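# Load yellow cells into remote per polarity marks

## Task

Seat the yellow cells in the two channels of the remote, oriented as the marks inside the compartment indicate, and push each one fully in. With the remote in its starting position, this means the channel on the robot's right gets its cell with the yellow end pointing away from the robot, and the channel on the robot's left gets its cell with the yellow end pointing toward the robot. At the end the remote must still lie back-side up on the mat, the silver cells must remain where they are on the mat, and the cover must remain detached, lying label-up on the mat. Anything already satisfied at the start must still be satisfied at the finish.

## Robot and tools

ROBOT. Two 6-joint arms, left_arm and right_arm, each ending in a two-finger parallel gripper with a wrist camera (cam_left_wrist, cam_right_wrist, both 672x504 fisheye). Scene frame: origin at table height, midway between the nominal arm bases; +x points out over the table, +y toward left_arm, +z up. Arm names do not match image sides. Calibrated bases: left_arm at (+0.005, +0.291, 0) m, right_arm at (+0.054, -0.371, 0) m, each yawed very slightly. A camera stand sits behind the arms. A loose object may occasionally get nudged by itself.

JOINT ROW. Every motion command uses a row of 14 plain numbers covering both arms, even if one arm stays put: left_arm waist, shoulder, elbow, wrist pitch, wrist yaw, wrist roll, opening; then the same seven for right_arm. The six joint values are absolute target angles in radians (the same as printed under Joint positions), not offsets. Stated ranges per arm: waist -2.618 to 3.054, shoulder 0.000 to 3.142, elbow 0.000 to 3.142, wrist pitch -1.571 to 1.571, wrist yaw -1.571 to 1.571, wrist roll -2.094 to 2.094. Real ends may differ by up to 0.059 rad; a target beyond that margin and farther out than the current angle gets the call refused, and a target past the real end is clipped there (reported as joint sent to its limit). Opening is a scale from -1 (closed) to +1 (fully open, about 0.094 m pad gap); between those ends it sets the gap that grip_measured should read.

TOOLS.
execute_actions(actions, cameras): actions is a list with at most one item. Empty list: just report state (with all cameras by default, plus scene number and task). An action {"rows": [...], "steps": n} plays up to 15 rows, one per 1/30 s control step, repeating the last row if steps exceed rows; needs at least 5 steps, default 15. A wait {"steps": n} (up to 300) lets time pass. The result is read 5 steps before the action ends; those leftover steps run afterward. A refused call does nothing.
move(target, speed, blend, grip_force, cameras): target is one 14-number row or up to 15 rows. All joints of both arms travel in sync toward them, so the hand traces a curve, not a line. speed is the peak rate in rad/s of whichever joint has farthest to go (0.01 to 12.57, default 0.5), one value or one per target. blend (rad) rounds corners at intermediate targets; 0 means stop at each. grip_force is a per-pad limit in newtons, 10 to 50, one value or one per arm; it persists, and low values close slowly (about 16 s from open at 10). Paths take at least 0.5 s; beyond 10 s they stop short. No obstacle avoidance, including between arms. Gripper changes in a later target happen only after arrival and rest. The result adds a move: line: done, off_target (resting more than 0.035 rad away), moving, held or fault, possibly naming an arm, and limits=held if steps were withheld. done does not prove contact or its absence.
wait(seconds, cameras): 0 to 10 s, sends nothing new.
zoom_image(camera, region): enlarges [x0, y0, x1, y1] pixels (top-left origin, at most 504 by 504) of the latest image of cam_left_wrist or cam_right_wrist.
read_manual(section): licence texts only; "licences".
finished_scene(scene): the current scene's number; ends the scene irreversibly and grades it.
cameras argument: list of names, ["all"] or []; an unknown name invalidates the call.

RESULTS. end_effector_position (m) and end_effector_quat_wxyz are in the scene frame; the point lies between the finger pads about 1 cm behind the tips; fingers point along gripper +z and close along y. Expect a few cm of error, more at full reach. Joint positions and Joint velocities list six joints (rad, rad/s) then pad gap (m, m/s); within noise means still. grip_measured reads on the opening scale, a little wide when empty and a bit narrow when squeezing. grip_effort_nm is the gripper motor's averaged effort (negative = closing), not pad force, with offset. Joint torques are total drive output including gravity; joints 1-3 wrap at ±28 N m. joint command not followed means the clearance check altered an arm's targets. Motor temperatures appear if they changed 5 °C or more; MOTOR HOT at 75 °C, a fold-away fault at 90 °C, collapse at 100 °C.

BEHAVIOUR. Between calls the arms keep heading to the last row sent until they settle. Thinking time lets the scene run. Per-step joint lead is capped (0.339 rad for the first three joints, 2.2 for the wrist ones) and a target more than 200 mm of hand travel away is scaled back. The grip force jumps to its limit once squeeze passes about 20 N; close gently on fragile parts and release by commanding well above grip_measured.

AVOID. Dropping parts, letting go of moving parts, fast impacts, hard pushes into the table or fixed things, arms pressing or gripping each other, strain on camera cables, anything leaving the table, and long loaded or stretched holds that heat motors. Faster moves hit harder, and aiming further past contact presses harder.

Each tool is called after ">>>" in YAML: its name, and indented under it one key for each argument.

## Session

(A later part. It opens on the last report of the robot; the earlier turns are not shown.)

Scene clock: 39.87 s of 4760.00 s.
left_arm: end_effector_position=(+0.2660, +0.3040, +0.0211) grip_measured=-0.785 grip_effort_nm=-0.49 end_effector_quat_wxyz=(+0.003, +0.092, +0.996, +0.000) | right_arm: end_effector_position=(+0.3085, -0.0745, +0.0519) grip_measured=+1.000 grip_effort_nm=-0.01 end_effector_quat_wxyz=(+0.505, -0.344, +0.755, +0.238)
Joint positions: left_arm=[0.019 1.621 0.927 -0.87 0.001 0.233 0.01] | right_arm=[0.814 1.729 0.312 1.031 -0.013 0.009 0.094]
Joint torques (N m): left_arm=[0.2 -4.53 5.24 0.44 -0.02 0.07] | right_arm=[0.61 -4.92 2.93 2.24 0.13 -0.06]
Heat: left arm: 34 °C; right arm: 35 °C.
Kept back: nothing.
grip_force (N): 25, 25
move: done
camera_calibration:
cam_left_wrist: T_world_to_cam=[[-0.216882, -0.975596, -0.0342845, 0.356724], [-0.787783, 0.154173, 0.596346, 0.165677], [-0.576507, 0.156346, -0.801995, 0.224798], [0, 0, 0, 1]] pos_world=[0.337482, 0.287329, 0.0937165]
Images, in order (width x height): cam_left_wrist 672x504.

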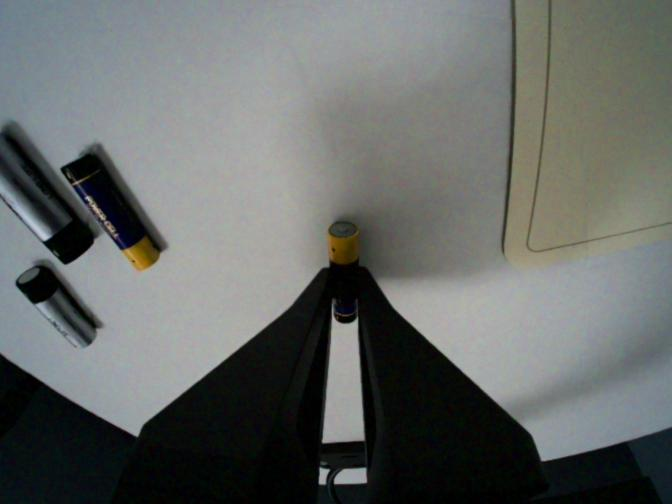

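>>> move:
  target:
    - [0.022,1.639,0.912,-0.855,0,0.24,-0.65,0.819,1.741,0.3,1.041,0,0,1]
    - [0.022,1.647,0.903,-0.848,0,0.24,-0.65,0.819,1.741,0.3,1.041,0,0,1]
    - [0.022,1.647,0.903,-0.848,0,0.24,-1,0.819,1.741,0.3,1.041,0,0,1]
  speed: 0.1
  cameras: ["cam_left_wrist"]

Scene clock: 41.93 s of 4760.00 s.
left_arm: end_effector_position=(+0.2624, +0.3040, +0.0161) grip_measured=-0.775 grip_effort_nm=-0.50 end_effector_quat_wxyz=(-0.004, +0.092, +0.996, -0.001) | right_arm: end_effector_position=(+0.3085, -0.0745, +0.0519) grip_measured=+1.000 grip_effort_nm=-0.01 end_effector_quat_wxyz=(+0.505, -0.344, +0.755, +0.238)
Joint positions: left_arm=[0.019 1.631 0.915 -0.863 0 0.233 0.011] | right_arm=[0.814 1.729 0.312 1.031 -0.013 0.009 0.094]
Joint torques (N m): left_arm=[0.14 -4.85 5.41 0.45 0.01 0.1] | right_arm=[0.61 -4.93 2.93 2.24 0.13 -0.06]
Heat: left arm: 34 °C; right arm: 35 °C.
Kept back: nothing.
grip_force (N): 25, 25
move: done
camera_calibration:
cam_left_wrist: T_world_to_cam=[[-0.217469, -0.97556, -0.0314749, 0.355876], [-0.778801, 0.153989, 0.608075, 0.163185], [-0.588367, 0.15675, -0.793255, 0.221513], [0, 0, 0, 1]] pos_world=[0.334812, 0.287328, 0.0876881]
Images, in order (width x height): cam_left_wrist 672x504.

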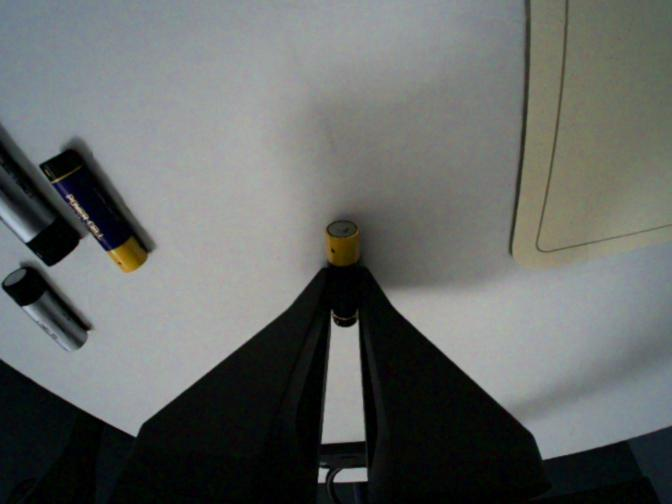

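>>> move:
  target:
    - [0.022,1.635,0.912,-0.855,0,0.24,-0.65,0.819,1.741,0.3,1.041,0,0,1]
    - [0.022,1.575,0.985,-0.97,0,0.24,-0.65,0.819,1.741,0.3,1.041,0,0,1]
    - [0.022,1.64,0.912,-0.855,0,0.24,-0.65,0.819,1.741,0.3,1.041,0,0,1]
  speed: [0.1,0.2,0.15]
  cameras: ["cam_left_wrist"]

Scene clock: 45.40 s of 4760.00 s.
left_arm: end_effector_position=(+0.2636, +0.3041, +0.0188) grip_measured=-0.653 grip_effort_nm=0.16 end_effector_quat_wxyz=(-0.002, +0.092, +0.996, +0.000) | right_arm: end_effector_position=(+0.3085, -0.0745, +0.0519) grip_measured=+1.000 grip_effort_nm=-0.01 end_effector_quat_wxyz=(+0.505, -0.344, +0.755, +0.238)
Joint positions: left_arm=[0.019 1.626 0.922 -0.871 -0.001 0.233 0.016] | right_arm=[0.814 1.729 0.312 1.031 -0.013 0.009 0.094]
Joint torques (N m): left_arm=[0.23 -4.9 5.65 0.45 0.01 0.09] | right_arm=[0.61 -4.92 2.92 2.24 0.13 -0.06]
Heat: left arm: 34 °C; right arm: 35 °C.
Kept back: nothing.
grip_force (N): 25, 25
move: done
camera_calibration:
cam_left_wrist: T_world_to_cam=[[-0.21725, -0.975558, -0.0330132, 0.356251], [-0.781581, 0.153593, 0.6046, 0.16349], [-0.584751, 0.157152, -0.795845, 0.223387], [0, 0, 0, 1]] pos_world=[0.335802, 0.287327, 0.0906966]
Images, in order (width x height): cam_left_wrist 672x504.

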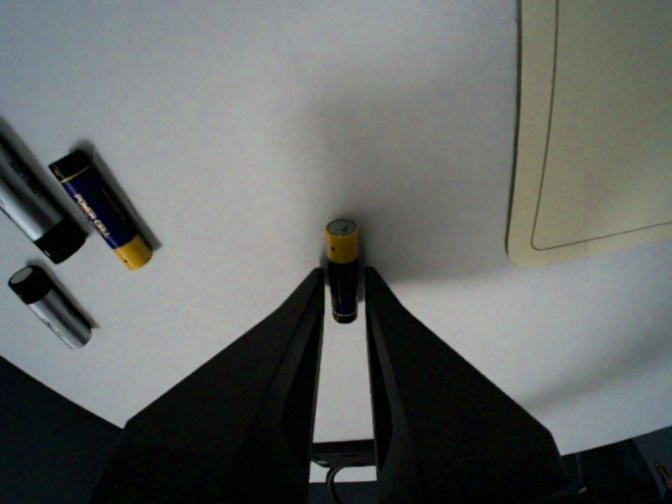

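>>> move:
  target:
    - [0.022,1.64,0.912,-0.855,0,0.24,-1,0.819,1.741,0.3,1.041,0,0,1]
    - [0.024,1.555,1.067,-1.083,0,0.24,-1,0.819,1.741,0.3,1.041,0,0,1]
    - [-0.616,2.445,2.32,-1.446,0,-0.875,-1,0.819,1.741,0.3,1.041,0,0,1]
    - [-0.616,2.43,2.228,-1.369,0,-0.875,-1,0.819,1.741,0.3,1.041,0,0,1]
  speed: [0.2,0.4,0.7,0.2]
  blend: [0,0.1,0.03,0]
  cameras: ["all"]

>>> zoom_image:
  camera: "cam_left_wrist"
  region: [260, 150, 430, 330]

>>> zoom_image:
  camera: "cam_right_wrist"
  region: [300, 10, 450, 150]

Scene clock: 50.30 s of 4760.00 s.
left_arm: end_effector_position=(+0.3970, +0.0272, +0.0592) grip_measured=-0.778 grip_effort_nm=-0.56 end_effector_quat_wxyz=(+0.004, -0.137, +0.991, -0.006) | right_arm: end_effector_position=(+0.3085, -0.0745, +0.0519) grip_measured=+1.000 grip_effort_nm=-0.01 end_effector_quat_wxyz=(+0.505, -0.344, +0.755, +0.238)
Joint positions: left_arm=[-0.621 2.416 2.238 -1.38 0.003 -0.867 0.01] | right_arm=[0.814 1.729 0.312 1.031 -0.013 0.009 0.094]
Joint torques (N m): left_arm=[0.29 -12.22 6.37 0.41 -0.03 -0.06] | right_arm=[0.61 -4.92 2.93 2.25 0.13 -0.06]
Heat: left arm: 34 °C; right arm: 36 °C.
Kept back: nothing.
grip_force (N): 25, 25
move: done
camera_calibration:
cam_left_wrist: T_world_to_cam=[[0.237687, -0.971098, -0.0217385, -0.0648748], [-0.776622, -0.203433, 0.596215, 0.29404], [-0.583406, -0.12483, -0.80253, 0.384581], [0, 0, 0, 1]] pos_world=[0.468145, 0.0448249, 0.131917]
cam_right_wrist: T_world_to_cam=[[0.780606, -0.623036, -0.0498056, -0.281538], [-0.560706, -0.662844, -0.496232, 0.162243], [0.276157, 0.415288, -0.86676, 0.0867334], [0, 0, 0, 1]] pos_world=[0.286789, -0.103886, 0.141665]

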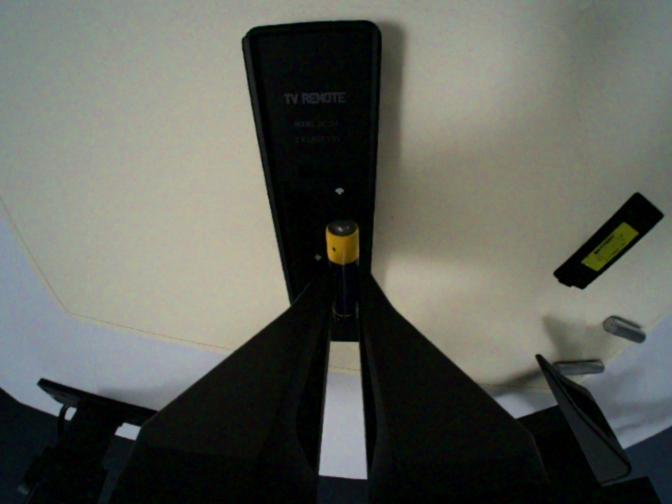

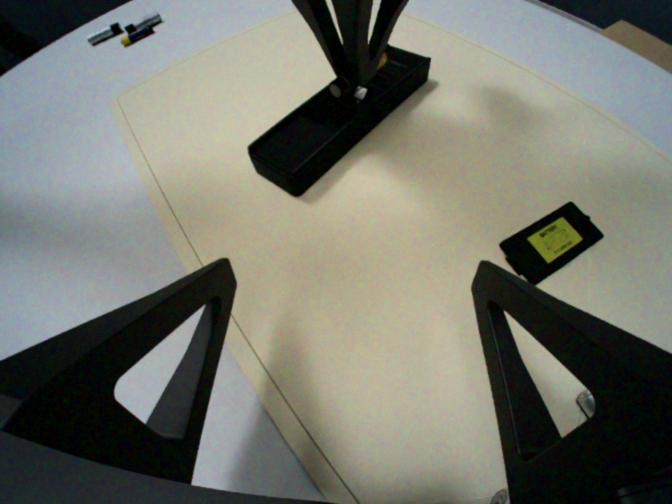

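Scaled by 2.800 from the camera's 672x504 image, which has a finer 960x720 frame.

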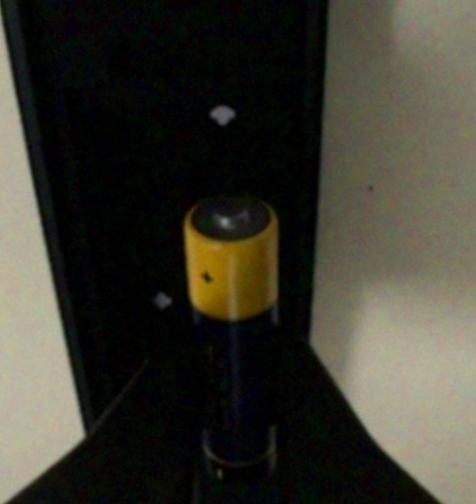

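Scaled by 3.360 from the camera's 672x504 image, which has a finer 960x720 frame.

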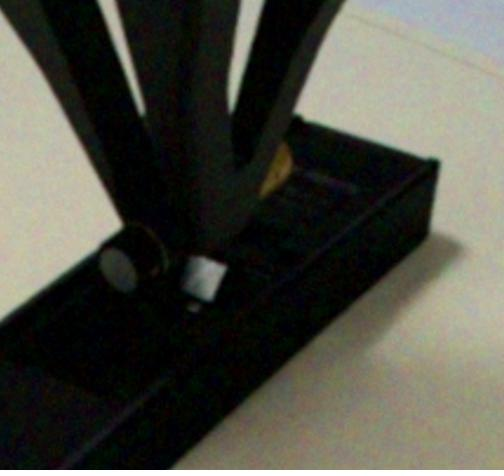

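>>> move:
  target:
    - [-0.598,2.43,2.228,-1.369,0,-0.875,-1,0.819,1.741,0.3,1.041,0,0,1]
    - [-0.614,2.4204,2.167,-1.318,0,-0.875,-1,0.819,1.741,0.3,1.041,0,0,1]
  speed: [0.2,0.1]
  cameras: ["all"]

>>> zoom_image:
  camera: "cam_left_wrist"
  region: [260, 150, 430, 330]

>>> zoom_image:
  camera: "cam_right_wrist"
  region: [300, 10, 450, 150]

Scene clock: 52.80 s of 4760.00 s.
left_arm: end_effector_position=(+0.3992, +0.0338, +0.0441) grip_measured=-0.778 grip_effort_nm=-0.56 end_effector_quat_wxyz=(+0.001, -0.144, +0.990, -0.002) | right_arm: end_effector_position=(+0.3085, -0.0745, +0.0519) grip_measured=+1.000 grip_effort_nm=-0.01 end_effector_quat_wxyz=(+0.505, -0.344, +0.755, +0.238)
Joint positions: left_arm=[-0.607 2.416 2.178 -1.33 0.003 -0.867 0.01] | right_arm=[0.814 1.729 0.312 1.031 -0.013 0.009 0.094]
Joint torques (N m): left_arm=[-0.54 -13.07 6.28 0.42 -0.01 -0.07] | right_arm=[0.61 -4.92 2.92 2.24 0.13 -0.06]
Heat: left arm: 34 °C; right arm: 36 °C.
Kept back: nothing.
grip_force (N): 25, 25
move: done
camera_calibration:
cam_left_wrist: T_world_to_cam=[[0.251236, -0.967504, -0.0285746, -0.0646684], [-0.769037, -0.217451, 0.60108, 0.303335], [-0.587761, -0.129038, -0.798678, 0.376224], [0, 0, 0, 1]] pos_world=[0.470653, 0.0519409, 0.116305]
cam_right_wrist: T_world_to_cam=[[0.780606, -0.623036, -0.0498056, -0.281538], [-0.560706, -0.662844, -0.496232, 0.162243], [0.276157, 0.415288, -0.86676, 0.0867334], [0, 0, 0, 1]] pos_world=[0.286789, -0.103886, 0.141665]

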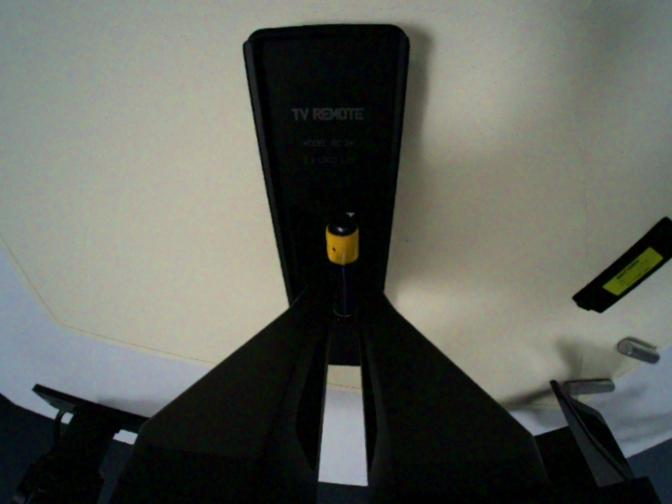

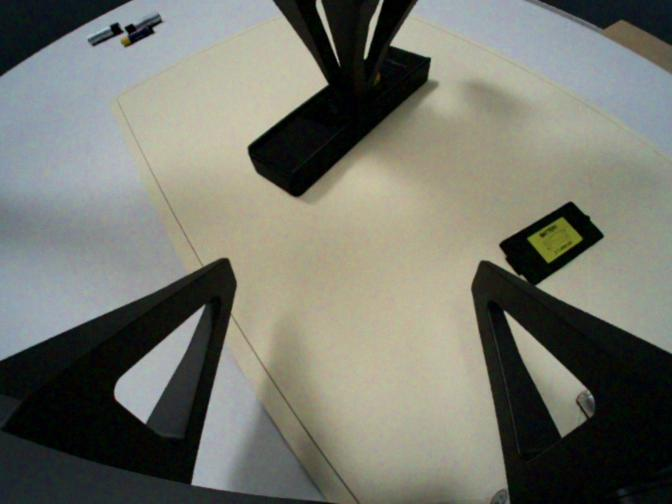

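Scaled by 2.800 from the camera's 672x504 image, which has a finer 960x720 frame.

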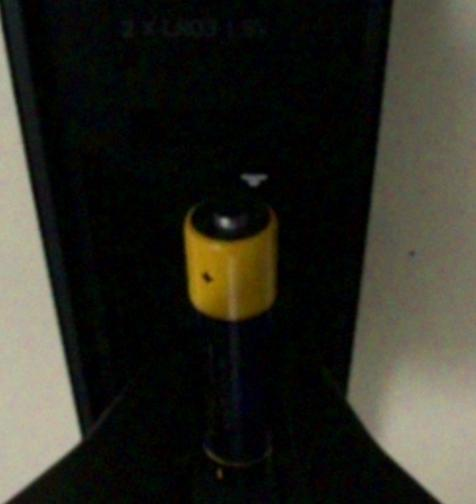

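Scaled by 3.360 from the camera's 672x504 image, which has a finer 960x720 frame.

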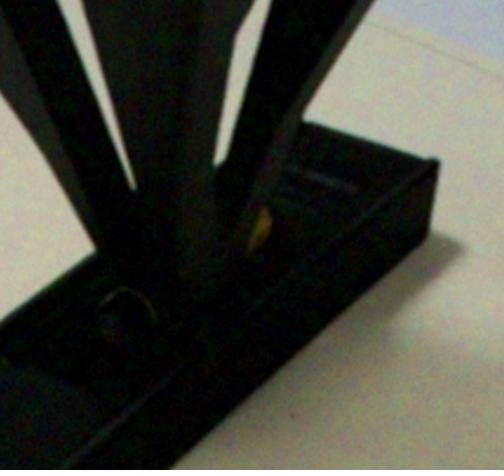

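>>> move:
  target: [-0.625,2.4204,2.167,-1.318,0,-0.875,-1,0.819,1.741,0.3,1.041,0,0,1]
  speed: 0.1
  cameras: ["cam_left_wrist"]

>>> zoom_image:
  camera: "cam_left_wrist"
  region: [260, 150, 430, 330]

Scene clock: 53.80 s of 4760.00 s.
left_arm: end_effector_position=(+0.3965, +0.0295, +0.0441) grip_measured=-0.778 grip_effort_nm=-0.56 end_effector_quat_wxyz=(+0.001, -0.138, +0.990, -0.003) | right_arm: end_effector_position=(+0.3085, -0.0745, +0.0519) grip_measured=+1.000 grip_effort_nm=-0.01 end_effector_quat_wxyz=(+0.505, -0.344, +0.755, +0.238)
Joint positions: left_arm=[-0.618 2.416 2.178 -1.329 0.003 -0.867 0.01] | right_arm=[0.814 1.729 0.312 1.031 -0.013 0.009 0.094]
Joint torques (N m): left_arm=[-0.49 -13.08 6.26 0.42 -0.01 -0.07] | right_arm=[0.61 -4.92 2.92 2.24 0.13 -0.06]
Heat: left arm: 34 °C; right arm: 36 °C.
Kept back: nothing.
grip_force (N): 25, 25
move: done
camera_calibration:
cam_left_wrist: T_world_to_cam=[[0.240822, -0.970158, -0.028256, -0.0638381], [-0.771529, -0.209017, 0.600879, 0.30114], [-0.588853, -0.122905, -0.79884, 0.374365], [0, 0, 0, 1]] pos_world=[0.468158, 0.0470214, 0.116306]
Images, in order (width x height): cam_left_wrist 672x504.

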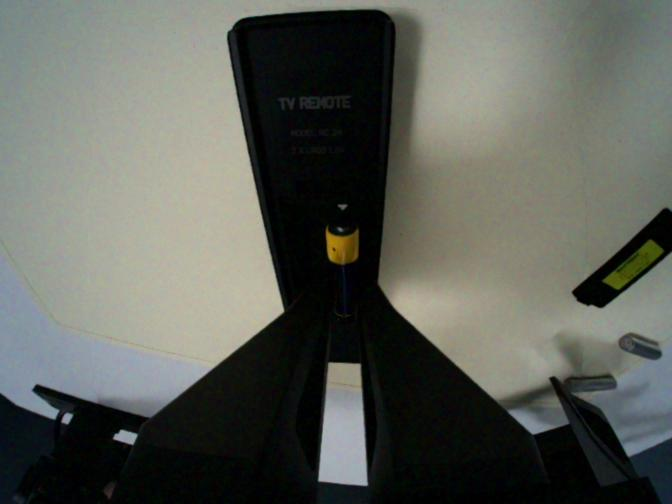

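Scaled by 2.800 from the camera's 672x504 image, which has a finer 960x720 frame.

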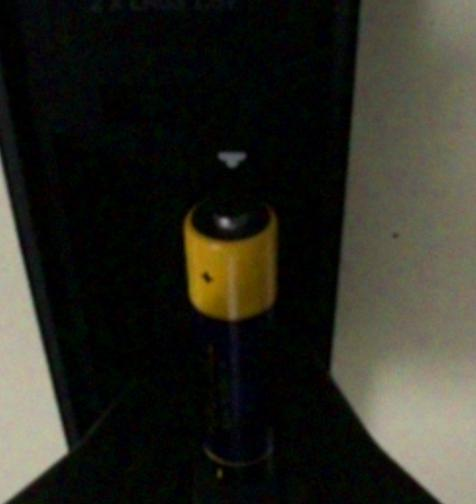

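>>> move:
  target: [-0.625,2.4221,2.134,-1.283,0,-0.875,-1,0.819,1.741,0.3,1.041,0,0,1]
  speed: 0.06
  cameras: ["all"]

>>> zoom_image:
  camera: "cam_left_wrist"
  region: [260, 150, 430, 330]

>>> zoom_image:
  camera: "cam_right_wrist"
  region: [300, 10, 450, 150]

Scene clock: 55.00 s of 4760.00 s.
left_arm: end_effector_position=(+0.3956, +0.0295, +0.0394) grip_measured=-0.778 grip_effort_nm=-0.56 end_effector_quat_wxyz=(+0.000, -0.138, +0.990, -0.002) | right_arm: end_effector_position=(+0.3085, -0.0745, +0.0519) grip_measured=+1.000 grip_effort_nm=-0.01 end_effector_quat_wxyz=(+0.505, -0.344, +0.755, +0.238)
Joint positions: left_arm=[-0.619 2.416 2.16 -1.313 0.003 -0.867 0.01] | right_arm=[0.814 1.729 0.312 1.031 -0.013 0.009 0.094]
Joint torques (N m): left_arm=[-0.55 -13.03 4.98 0.6 -0.02 -0.07] | right_arm=[0.59 -4.93 2.92 2.24 0.13 -0.06]
Heat: left arm: 34 °C; right arm: 36 °C.
Kept back: nothing.
grip_force (N): 25, 25
move: done
camera_calibration:
cam_left_wrist: T_world_to_cam=[[0.239683, -0.970378, -0.0303045, -0.0633316], [-0.770436, -0.209105, 0.602249, 0.302766], [-0.590746, -0.121001, -0.797733, 0.370754], [0, 0, 0, 1]] pos_world=[0.467463, 0.0467162, 0.111502]
cam_right_wrist: T_world_to_cam=[[0.780606, -0.623036, -0.0498056, -0.281538], [-0.560706, -0.662844, -0.496232, 0.162243], [0.276157, 0.415288, -0.86676, 0.0867334], [0, 0, 0, 1]] pos_world=[0.286789, -0.103886, 0.141665]

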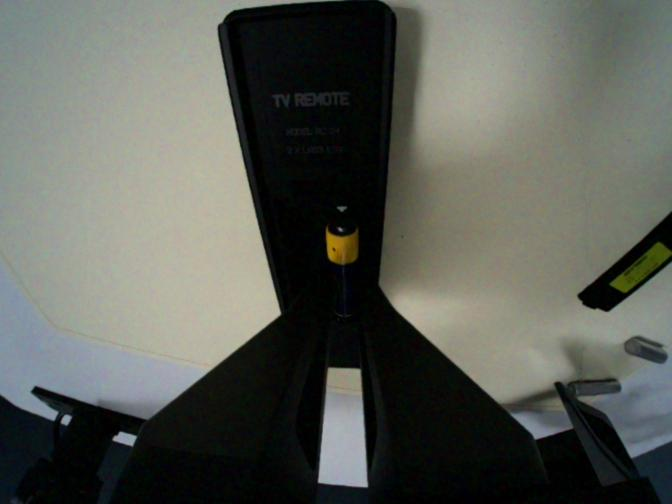

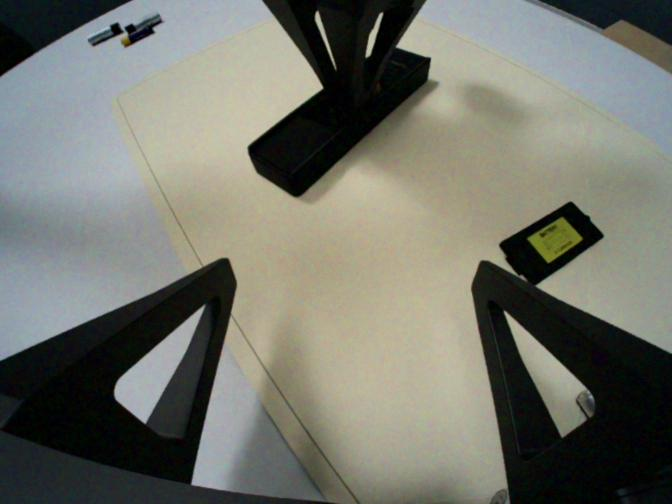

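Scaled by 2.800 from the camera's 672x504 image, which has a finer 960x720 frame.

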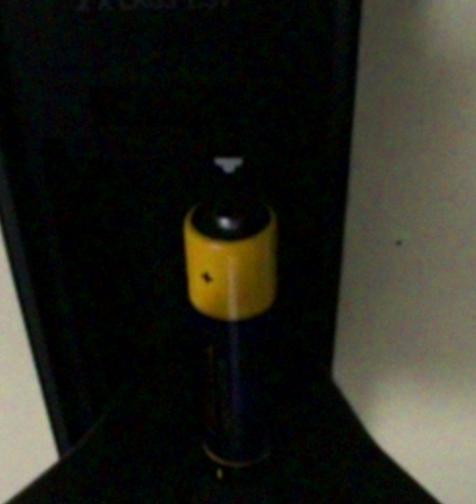

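Scaled by 3.360 from the camera's 672x504 image, which has a finer 960x720 frame.

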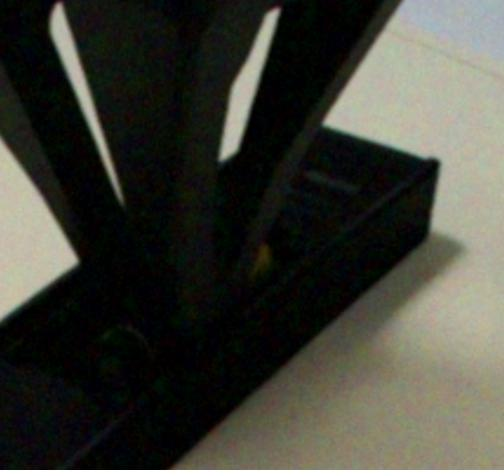

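>>> move:
  target: [-0.625,2.424,2.114,-1.262,0,-0.875,-1,0.819,1.741,0.3,1.041,0,0,1]
  speed: 0.06
  cameras: ["cam_left_wrist"]

>>> zoom_image:
  camera: "cam_left_wrist"
  region: [260, 150, 430, 330]

Scene clock: 56.07 s of 4760.00 s.
left_arm: end_effector_position=(+0.3955, +0.0295, +0.0387) grip_measured=-0.778 grip_effort_nm=-0.56 end_effector_quat_wxyz=(+0.001, -0.138, +0.990, -0.003) | right_arm: end_effector_position=(+0.3085, -0.0745, +0.0519) grip_measured=+1.000 grip_effort_nm=-0.01 end_effector_quat_wxyz=(+0.505, -0.344, +0.755, +0.238)
Joint positions: left_arm=[-0.619 2.411 2.15 -1.305 0.003 -0.867 0.01] | right_arm=[0.814 1.729 0.312 1.031 -0.013 0.009 0.094]
Joint torques (N m): left_arm=[-0.5 -12.38 4.04 0.74 -0.06 -0.06] | right_arm=[0.61 -4.93 2.92 2.24 0.13 -0.06]
Heat: left arm: 34 °C; right arm: 36 °C.
Kept back: nothing.
grip_force (N): 25, 25
move: off_target (left_arm); left_arm: the wrist pitch is farthest, 0.043 rad from its target
camera_calibration:
cam_left_wrist: T_world_to_cam=[[0.239757, -0.970419, -0.0283361, -0.0633279], [-0.77172, -0.208212, 0.600912, 0.30358], [-0.589037, -0.122206, -0.798812, 0.36958], [0, 0, 0, 1]] pos_world=[0.467158, 0.0469192, 0.111006]
Images, in order (width x height): cam_left_wrist 672x504.

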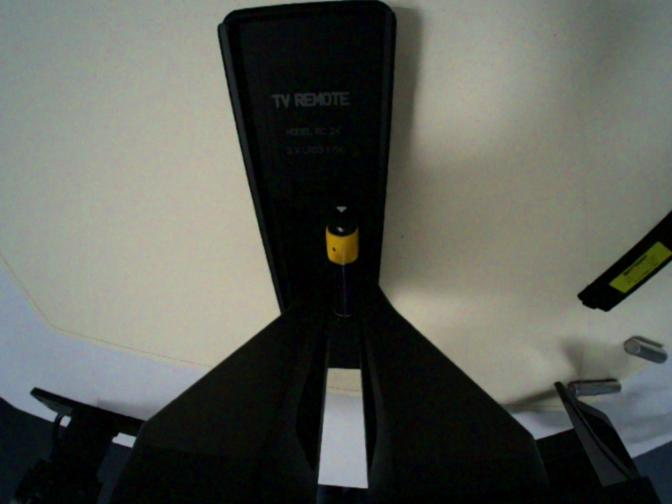

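Scaled by 2.800 from the camera's 672x504 image, which has a finer 960x720 frame.

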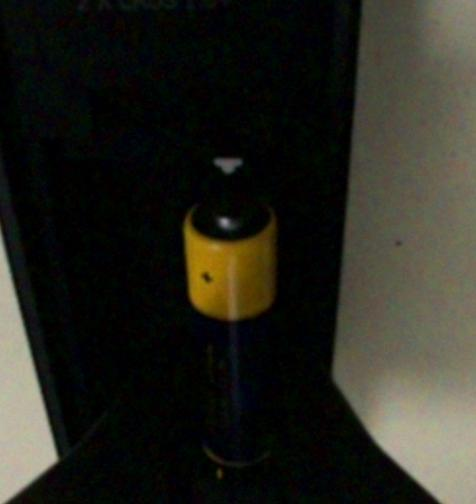

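>>> move:
  target:
    - [-0.61,2.428,2.2,-1.345,0,-0.875,-1,0.819,1.741,0.3,1.041,0,0,1]
    - [-0.622,2.426,2.177,-1.322,0,-0.875,-1,0.819,1.741,0.3,1.041,0,0,1]
    - [-0.622,2.428,2.134,-1.276,0,-0.875,-1,0.819,1.741,0.3,1.041,0,0,1]
  speed: 0.1
  cameras: ["all"]

>>> zoom_image:
  camera: "cam_left_wrist"
  region: [260, 150, 430, 330]

>>> zoom_image:
  camera: "cam_right_wrist"
  region: [320, 60, 420, 160]

Scene clock: 59.17 s of 4760.00 s.
left_arm: end_effector_position=(+0.3963, +0.0286, +0.0397) grip_measured=-0.778 grip_effort_nm=-0.56 end_effector_quat_wxyz=(+0.002, -0.138, +0.990, -0.005) | right_arm: end_effector_position=(+0.3085, -0.0745, +0.0519) grip_measured=+1.000 grip_effort_nm=-0.01 end_effector_quat_wxyz=(+0.505, -0.344, +0.755, +0.238)
Joint positions: left_arm=[-0.619 2.411 2.154 -1.304 0.005 -0.867 0.01] | right_arm=[0.814 1.729 0.312 1.031 -0.013 0.009 0.094]
Joint torques (N m): left_arm=[-0.21 -12.15 5.5 0.62 -0.05 -0.06] | right_arm=[0.61 -4.92 2.92 2.24 0.13 -0.06]
Heat: left arm: 34 °C; right arm: 36 °C.
Kept back: nothing.
grip_force (N): 25, 25
move: done
camera_calibration:
cam_left_wrist: T_world_to_cam=[[0.239829, -0.970527, -0.0236486, -0.0646643], [-0.773399, -0.205727, 0.599608, 0.304049], [-0.586801, -0.125513, -0.799944, 0.369961], [0, 0, 0, 1]] pos_world=[0.467753, 0.0462275, 0.112109]
cam_right_wrist: T_world_to_cam=[[0.780606, -0.623036, -0.0498056, -0.281538], [-0.560706, -0.662844, -0.496232, 0.162243], [0.276157, 0.415288, -0.86676, 0.0867334], [0, 0, 0, 1]] pos_world=[0.286789, -0.103886, 0.141665]

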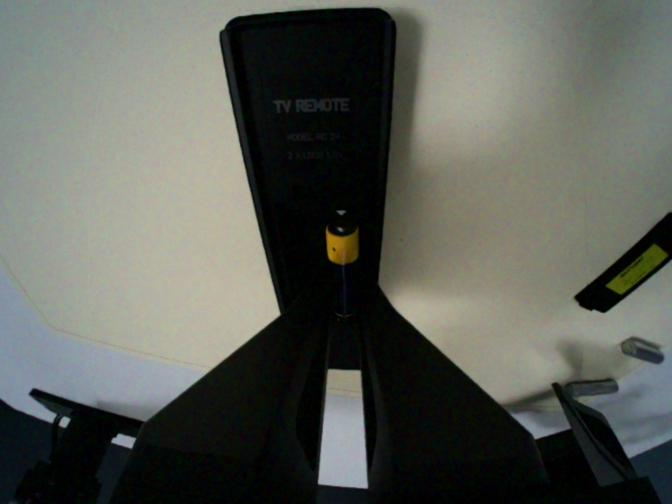

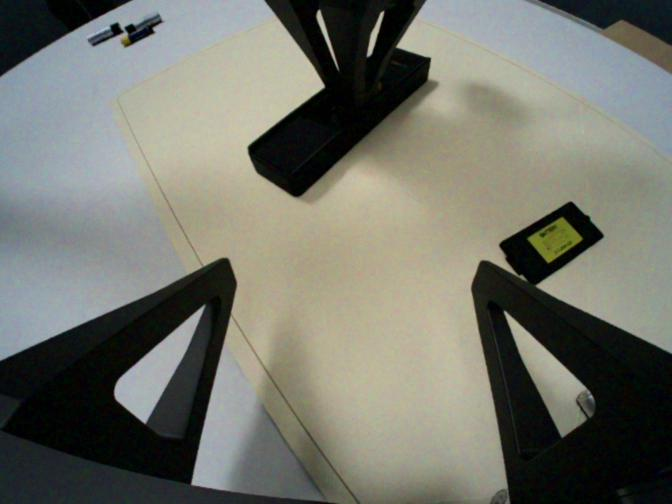

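Scaled by 2.800 from the camera's 672x504 image, which has a finer 960x720 frame.

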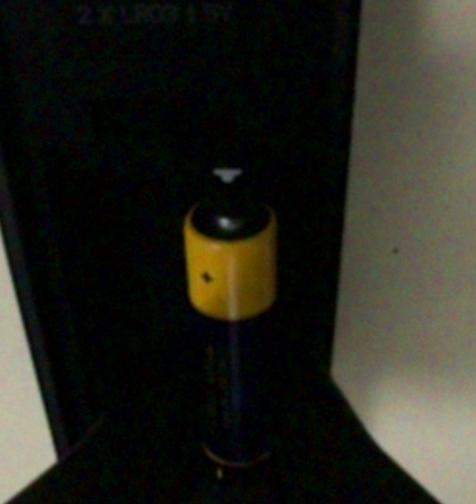

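Scaled by 5.040 from the camera's 672x504 image, which has a finer 960x720 frame.

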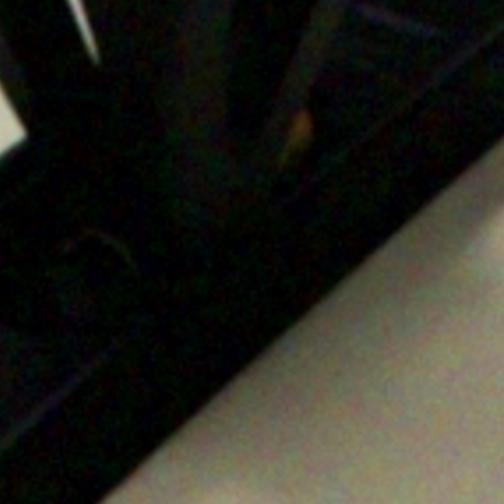

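>>> move:
  target:
    - [-0.60,2.426,2.19,-1.335,0,-0.875,-1,0.819,1.741,0.3,1.041,0,0,1]
    - [-0.6205,2.426,2.155,-1.299,0,-0.875,-1,0.819,1.741,0.3,1.041,0,0,1]
  speed: 0.1
  cameras: ["cam_left_wrist"]

>>> zoom_image:
  camera: "cam_left_wrist"
  region: [260, 150, 430, 330]

Scene clock: 61.67 s of 4760.00 s.
left_arm: end_effector_position=(+0.3980, +0.0294, +0.0424) grip_measured=-0.778 grip_effort_nm=-0.56 end_effector_quat_wxyz=(+0.003, -0.140, +0.990, -0.006) | right_arm: end_effector_position=(+0.3085, -0.0745, +0.0519) grip_measured=+1.000 grip_effort_nm=-0.01 end_effector_quat_wxyz=(+0.505, -0.344, +0.755, +0.238)
Joint positions: left_arm=[-0.616 2.411 2.164 -1.311 0.005 -0.867 0.01] | right_arm=[0.814 1.729 0.312 1.031 -0.013 0.009 0.094]
Joint torques (N m): left_arm=[-0.4 -12.3 6.5 0.44 -0.04 -0.09] | right_arm=[0.59 -4.92 2.92 2.24 0.13 -0.06]
Heat: left arm: 34 °C; right arm: 36 °C.
Kept back: nothing.
grip_force (N): 25, 25
move: done
camera_calibration:
cam_left_wrist: T_world_to_cam=[[0.243174, -0.96976, -0.020791, -0.0656892], [-0.774625, -0.207054, 0.597566, 0.304505], [-0.5838, -0.129207, -0.80155, 0.372205], [0, 0, 0, 1]] pos_world=[0.469144, 0.0474381, 0.115013]
Images, in order (width x height): cam_left_wrist 672x504.

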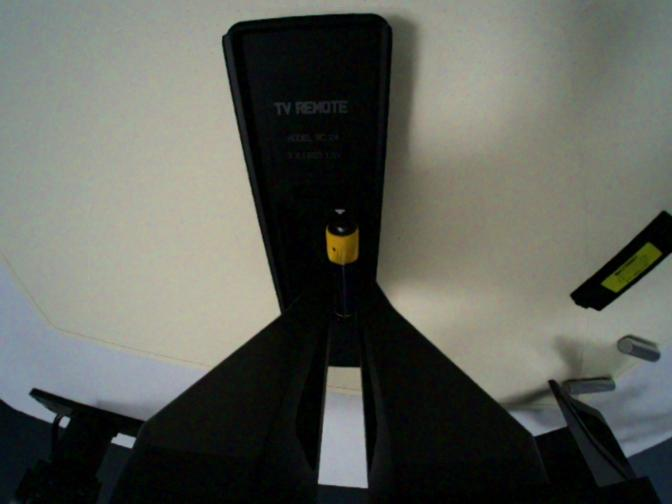

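Scaled by 2.800 from the camera's 672x504 image, which has a finer 960x720 frame.

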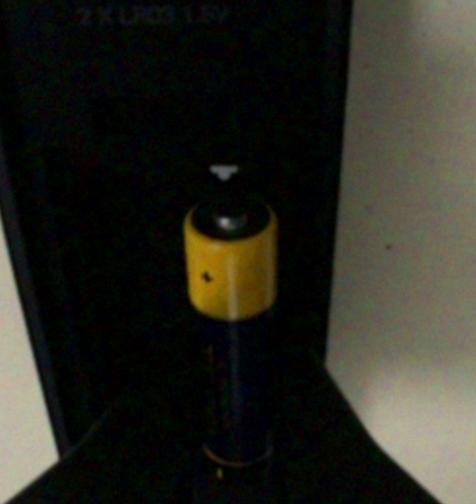

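>>> move:
  target: [-0.613,2.426,2.15,-1.309,0,-0.875,-1,0.819,1.741,0.3,1.041,0,0,1]
  speed: 0.05
  cameras: ["cam_left_wrist"]

>>> zoom_image:
  camera: "cam_left_wrist"
  region: [260, 150, 430, 330]

Scene clock: 62.73 s of 4760.00 s.
left_arm: end_effector_position=(+0.3982, +0.0293, +0.0424) grip_measured=-0.778 grip_effort_nm=-0.56 end_effector_quat_wxyz=(+0.004, -0.140, +0.990, -0.006) | right_arm: end_effector_position=(+0.3085, -0.0745, +0.0519) grip_measured=+1.000 grip_effort_nm=-0.01 end_effector_quat_wxyz=(+0.505, -0.344, +0.755, +0.238)
Joint positions: left_arm=[-0.616 2.411 2.164 -1.31 0.005 -0.867 0.01] | right_arm=[0.814 1.729 0.312 1.031 -0.013 0.009 0.094]
Joint torques (N m): left_arm=[0.21 -12.22 6.09 0.32 -0.04 -0.07] | right_arm=[0.61 -4.92 2.92 2.24 0.13 -0.06]
Heat: left arm: 34 °C; right arm: 36 °C.
Kept back: nothing.
grip_force (N): 25, 25
move: done
camera_calibration:
cam_left_wrist: T_world_to_cam=[[0.243259, -0.969751, -0.0202092, -0.0659405], [-0.774974, -0.206845, 0.597185, 0.304836], [-0.583301, -0.129609, -0.801849, 0.372128], [0, 0, 0, 1]] pos_world=[0.469343, 0.0473391, 0.115014]
Images, in order (width x height): cam_left_wrist 672x504.

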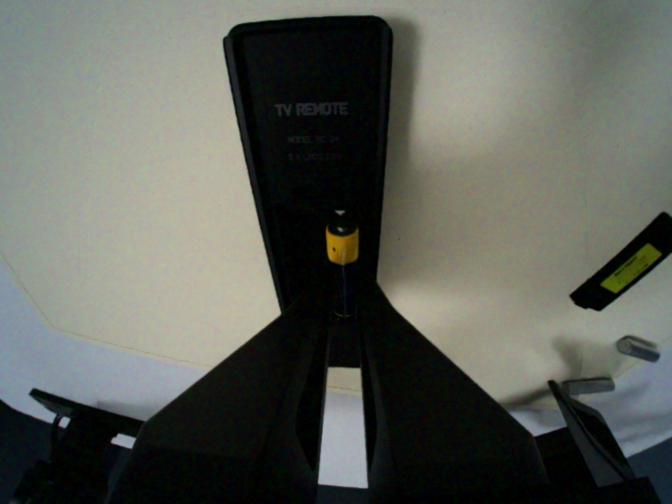

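Scaled by 2.800 from the camera's 672x504 image, which has a finer 960x720 frame.

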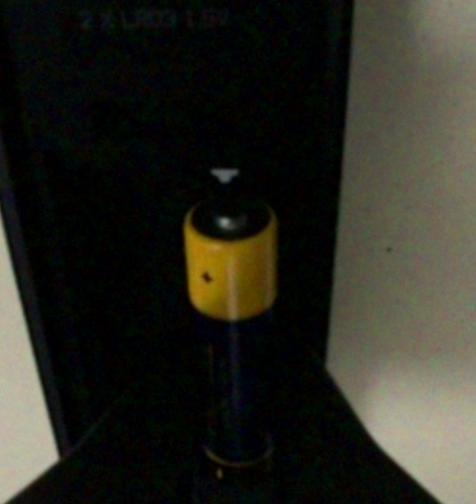

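>>> move:
  target:
    - [-0.607,2.426,2.15,-1.325,0,-0.875,-1,0.819,1.741,0.3,1.041,0,0,1]
  speed: 0.05
  cameras: ["cam_left_wrist"]

>>> zoom_image:
  camera: "cam_left_wrist"
  region: [260, 150, 430, 330]

Scene clock: 63.70 s of 4760.00 s.
left_arm: end_effector_position=(+0.3975, +0.0298, +0.0424) grip_measured=-0.778 grip_effort_nm=-0.56 end_effector_quat_wxyz=(+0.002, -0.140, +0.990, -0.005) | right_arm: end_effector_position=(+0.3085, -0.0745, +0.0519) grip_measured=+1.000 grip_effort_nm=-0.01 end_effector_quat_wxyz=(+0.505, -0.344, +0.755, +0.238)
Joint positions: left_arm=[-0.616 2.411 2.164 -1.313 0.005 -0.867 0.01] | right_arm=[0.814 1.729 0.312 1.031 -0.013 0.009 0.094]
Joint torques (N m): left_arm=[0.64 -12.18 6.04 0.18 -0.03 -0.06] | right_arm=[0.61 -4.92 2.92 2.24 0.13 -0.06]
Heat: left arm: 34 °C; right arm: 36 °C.
Kept back: nothing.
grip_force (N): 25, 25
move: done
camera_calibration:
cam_left_wrist: T_world_to_cam=[[0.24313, -0.969726, -0.0228, -0.0650591], [-0.773289, -0.207962, 0.598979, 0.303637], [-0.585587, -0.127998, -0.80044, 0.372502], [0, 0, 0, 1]] pos_world=[0.468749, 0.0477351, 0.11481]
Images, in order (width x height): cam_left_wrist 672x504.

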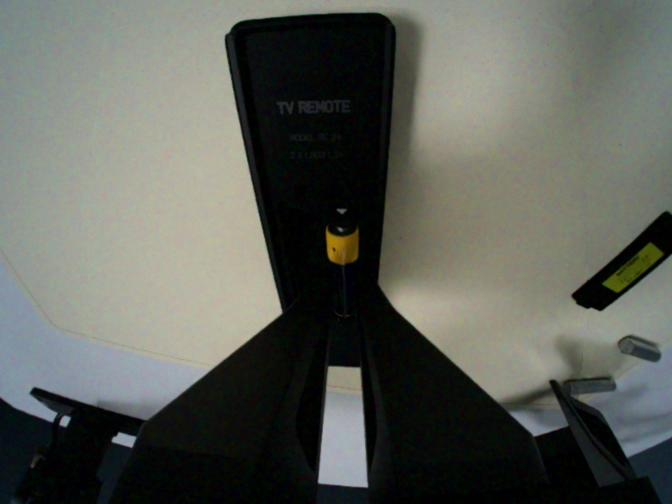

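Scaled by 2.800 from the camera's 672x504 image, which has a finer 960x720 frame.

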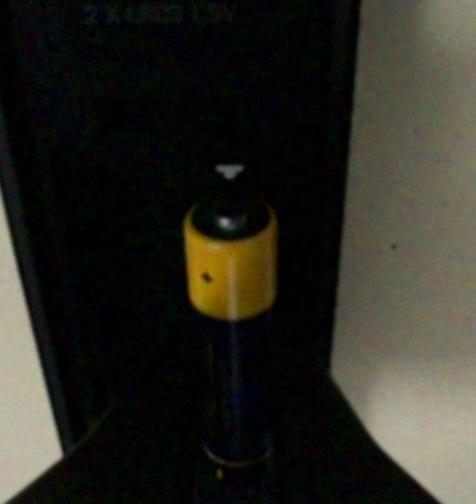

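>>> move:
  target:
    - [-0.607,2.426,2.138,-1.312,0,-0.875,-1,0.819,1.741,0.3,1.041,0,0,1]
  speed: 0.05
  cameras: ["cam_left_wrist"]

>>> zoom_image:
  camera: "cam_left_wrist"
  region: [260, 150, 430, 330]

Scene clock: 64.63 s of 4760.00 s.
left_arm: end_effector_position=(+0.3944, +0.0318, +0.0388) grip_measured=-0.778 grip_effort_nm=-0.56 end_effector_quat_wxyz=(-0.003, -0.140, +0.990, +0.000) | right_arm: end_effector_position=(+0.3085, -0.0745, +0.0519) grip_measured=+1.000 grip_effort_nm=-0.01 end_effector_quat_wxyz=(+0.505, -0.344, +0.755, +0.238)
Joint positions: left_arm=[-0.616 2.411 2.15 -1.314 0.005 -0.867 0.01] | right_arm=[0.814 1.729 0.312 1.031 -0.013 0.009 0.094]
Joint torques (N m): left_arm=[0.64 -12.21 6.19 0.29 -0.05 -0.07] | right_arm=[0.61 -4.92 2.93 2.24 0.13 -0.06]
Heat: left arm: 34 °C; right arm: 36 °C.
Kept back: nothing.
grip_force (N): 25, 25
move: done
camera_calibration:
cam_left_wrist: T_world_to_cam=[[0.242846, -0.969487, -0.0334763, -0.0618858], [-0.765964, -0.212813, 0.606638, 0.300764], [-0.595252, -0.121678, -0.794273, 0.371558], [0, 0, 0, 1]] pos_world=[0.466573, 0.0492192, 0.110592]
Images, in order (width x height): cam_left_wrist 672x504.

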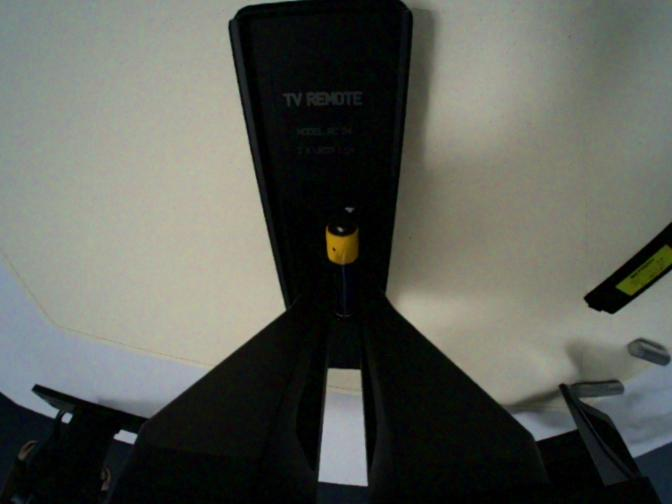

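Scaled by 2.800 from the camera's 672x504 image, which has a finer 960x720 frame.

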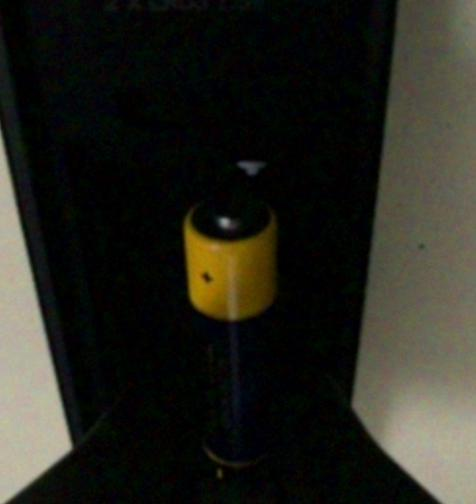

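>>> move:
  target:
    - [-0.607,2.426,2.138,-1.295,0,-0.875,-1,0.819,1.741,0.3,1.041,0,0,1]
  speed: 0.05
  cameras: ["cam_left_wrist"]

>>> zoom_image:
  camera: "cam_left_wrist"
  region: [260, 150, 430, 330]

Scene clock: 65.57 s of 4760.00 s.
left_arm: end_effector_position=(+0.3953, +0.0312, +0.0388) grip_measured=-0.778 grip_effort_nm=-0.56 end_effector_quat_wxyz=(-0.002, -0.140, +0.990, -0.002) | right_arm: end_effector_position=(+0.3085, -0.0745, +0.0519) grip_measured=+1.000 grip_effort_nm=-0.01 end_effector_quat_wxyz=(+0.505, -0.344, +0.755, +0.238)
Joint positions: left_arm=[-0.616 2.411 2.15 -1.31 0.005 -0.867 0.01] | right_arm=[0.814 1.729 0.312 1.031 -0.013 0.009 0.094]
Joint torques (N m): left_arm=[0.58 -12.16 6.24 0.45 -0.03 -0.09] | right_arm=[0.59 -4.93 2.92 2.24 0.14 -0.06]
Motor temperatures (°C): left_arm=[25 30 34 26 23 23 28] | right_arm=[27 25 30 36 24 25 22]
Heat: left arm: 34 °C; right arm: 36 °C.
Kept back: nothing.
grip_force (N): 25, 25
move: done
camera_calibration:
cam_left_wrist: T_world_to_cam=[[0.242957, -0.96956, -0.0304142, -0.062915], [-0.768088, -0.211431, 0.604432, 0.302234], [-0.592464, -0.12349, -0.796076, 0.371058], [0, 0, 0, 1]] pos_world=[0.467266, 0.0487238, 0.110797]
Images, in order (width x height): cam_left_wrist 672x504.

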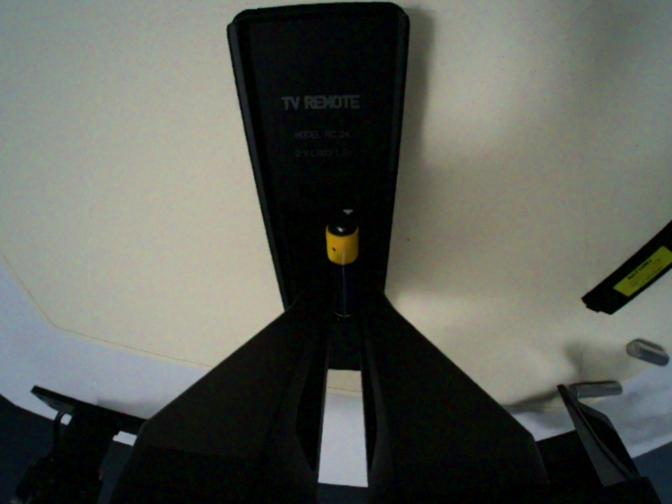

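Scaled by 2.800 from the camera's 672x504 image, which has a finer 960x720 frame.

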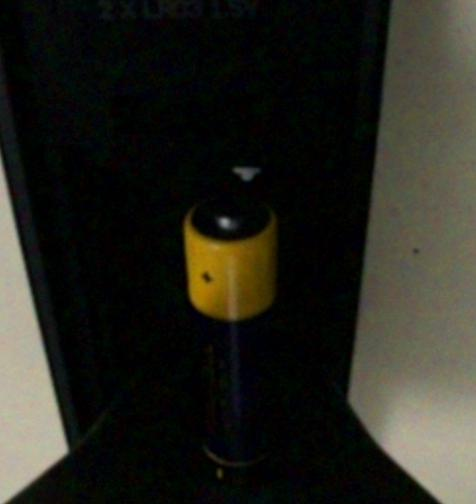

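>>> move:
  target:
    - [-0.627,2.426,2.138,-1.288,0,-0.875,-1,0.819,1.741,0.3,1.041,0,0,1]
  speed: 0.05
  cameras: ["cam_left_wrist"]

>>> zoom_image:
  camera: "cam_left_wrist"
  region: [260, 150, 430, 330]

Scene clock: 66.50 s of 4760.00 s.
left_arm: end_effector_position=(+0.3958, +0.0300, +0.0388) grip_measured=-0.778 grip_effort_nm=-0.56 end_effector_quat_wxyz=(+0.000, -0.139, +0.990, -0.003) | right_arm: end_effector_position=(+0.3085, -0.0745, +0.0519) grip_measured=+1.000 grip_effort_nm=-0.01 end_effector_quat_wxyz=(+0.505, -0.344, +0.755, +0.238)
Joint positions: left_arm=[-0.617 2.411 2.15 -1.305 0.004 -0.867 0.01] | right_arm=[0.814 1.729 0.312 1.031 -0.013 0.009 0.094]
Joint torques (N m): left_arm=[-0.75 -12.25 6.23 0.47 -0.06 -0.07] | right_arm=[0.61 -4.92 2.92 2.24 0.13 -0.06]
Heat: left arm: 34 °C; right arm: 36 °C.
Kept back: nothing.
grip_force (N): 25, 25
move: done
camera_calibration:
cam_left_wrist: T_world_to_cam=[[0.241249, -0.970073, -0.0275367, -0.0636152], [-0.771022, -0.208823, 0.601597, 0.303565], [-0.589343, -0.123903, -0.798325, 0.369999], [0, 0, 0, 1]] pos_world=[0.467459, 0.0475241, 0.111004]
Images, in order (width x height): cam_left_wrist 672x504.

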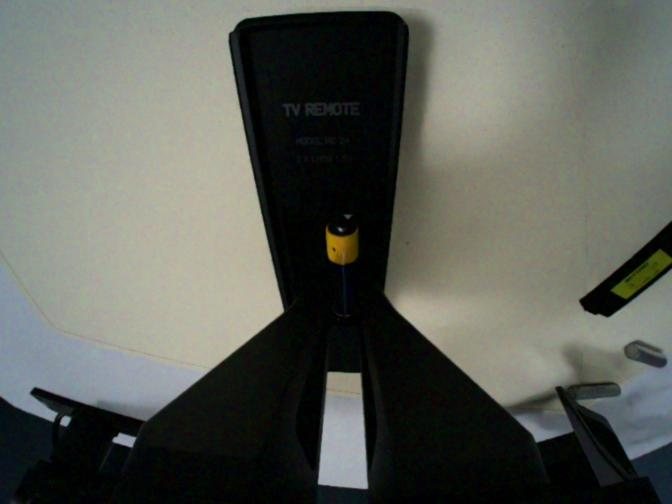

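Scaled by 2.800 from the camera's 672x504 image, which has a finer 960x720 frame.

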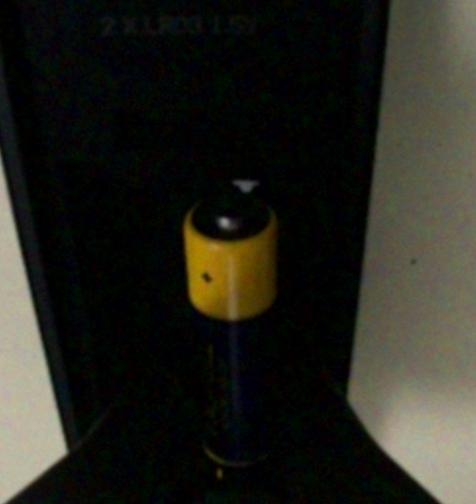

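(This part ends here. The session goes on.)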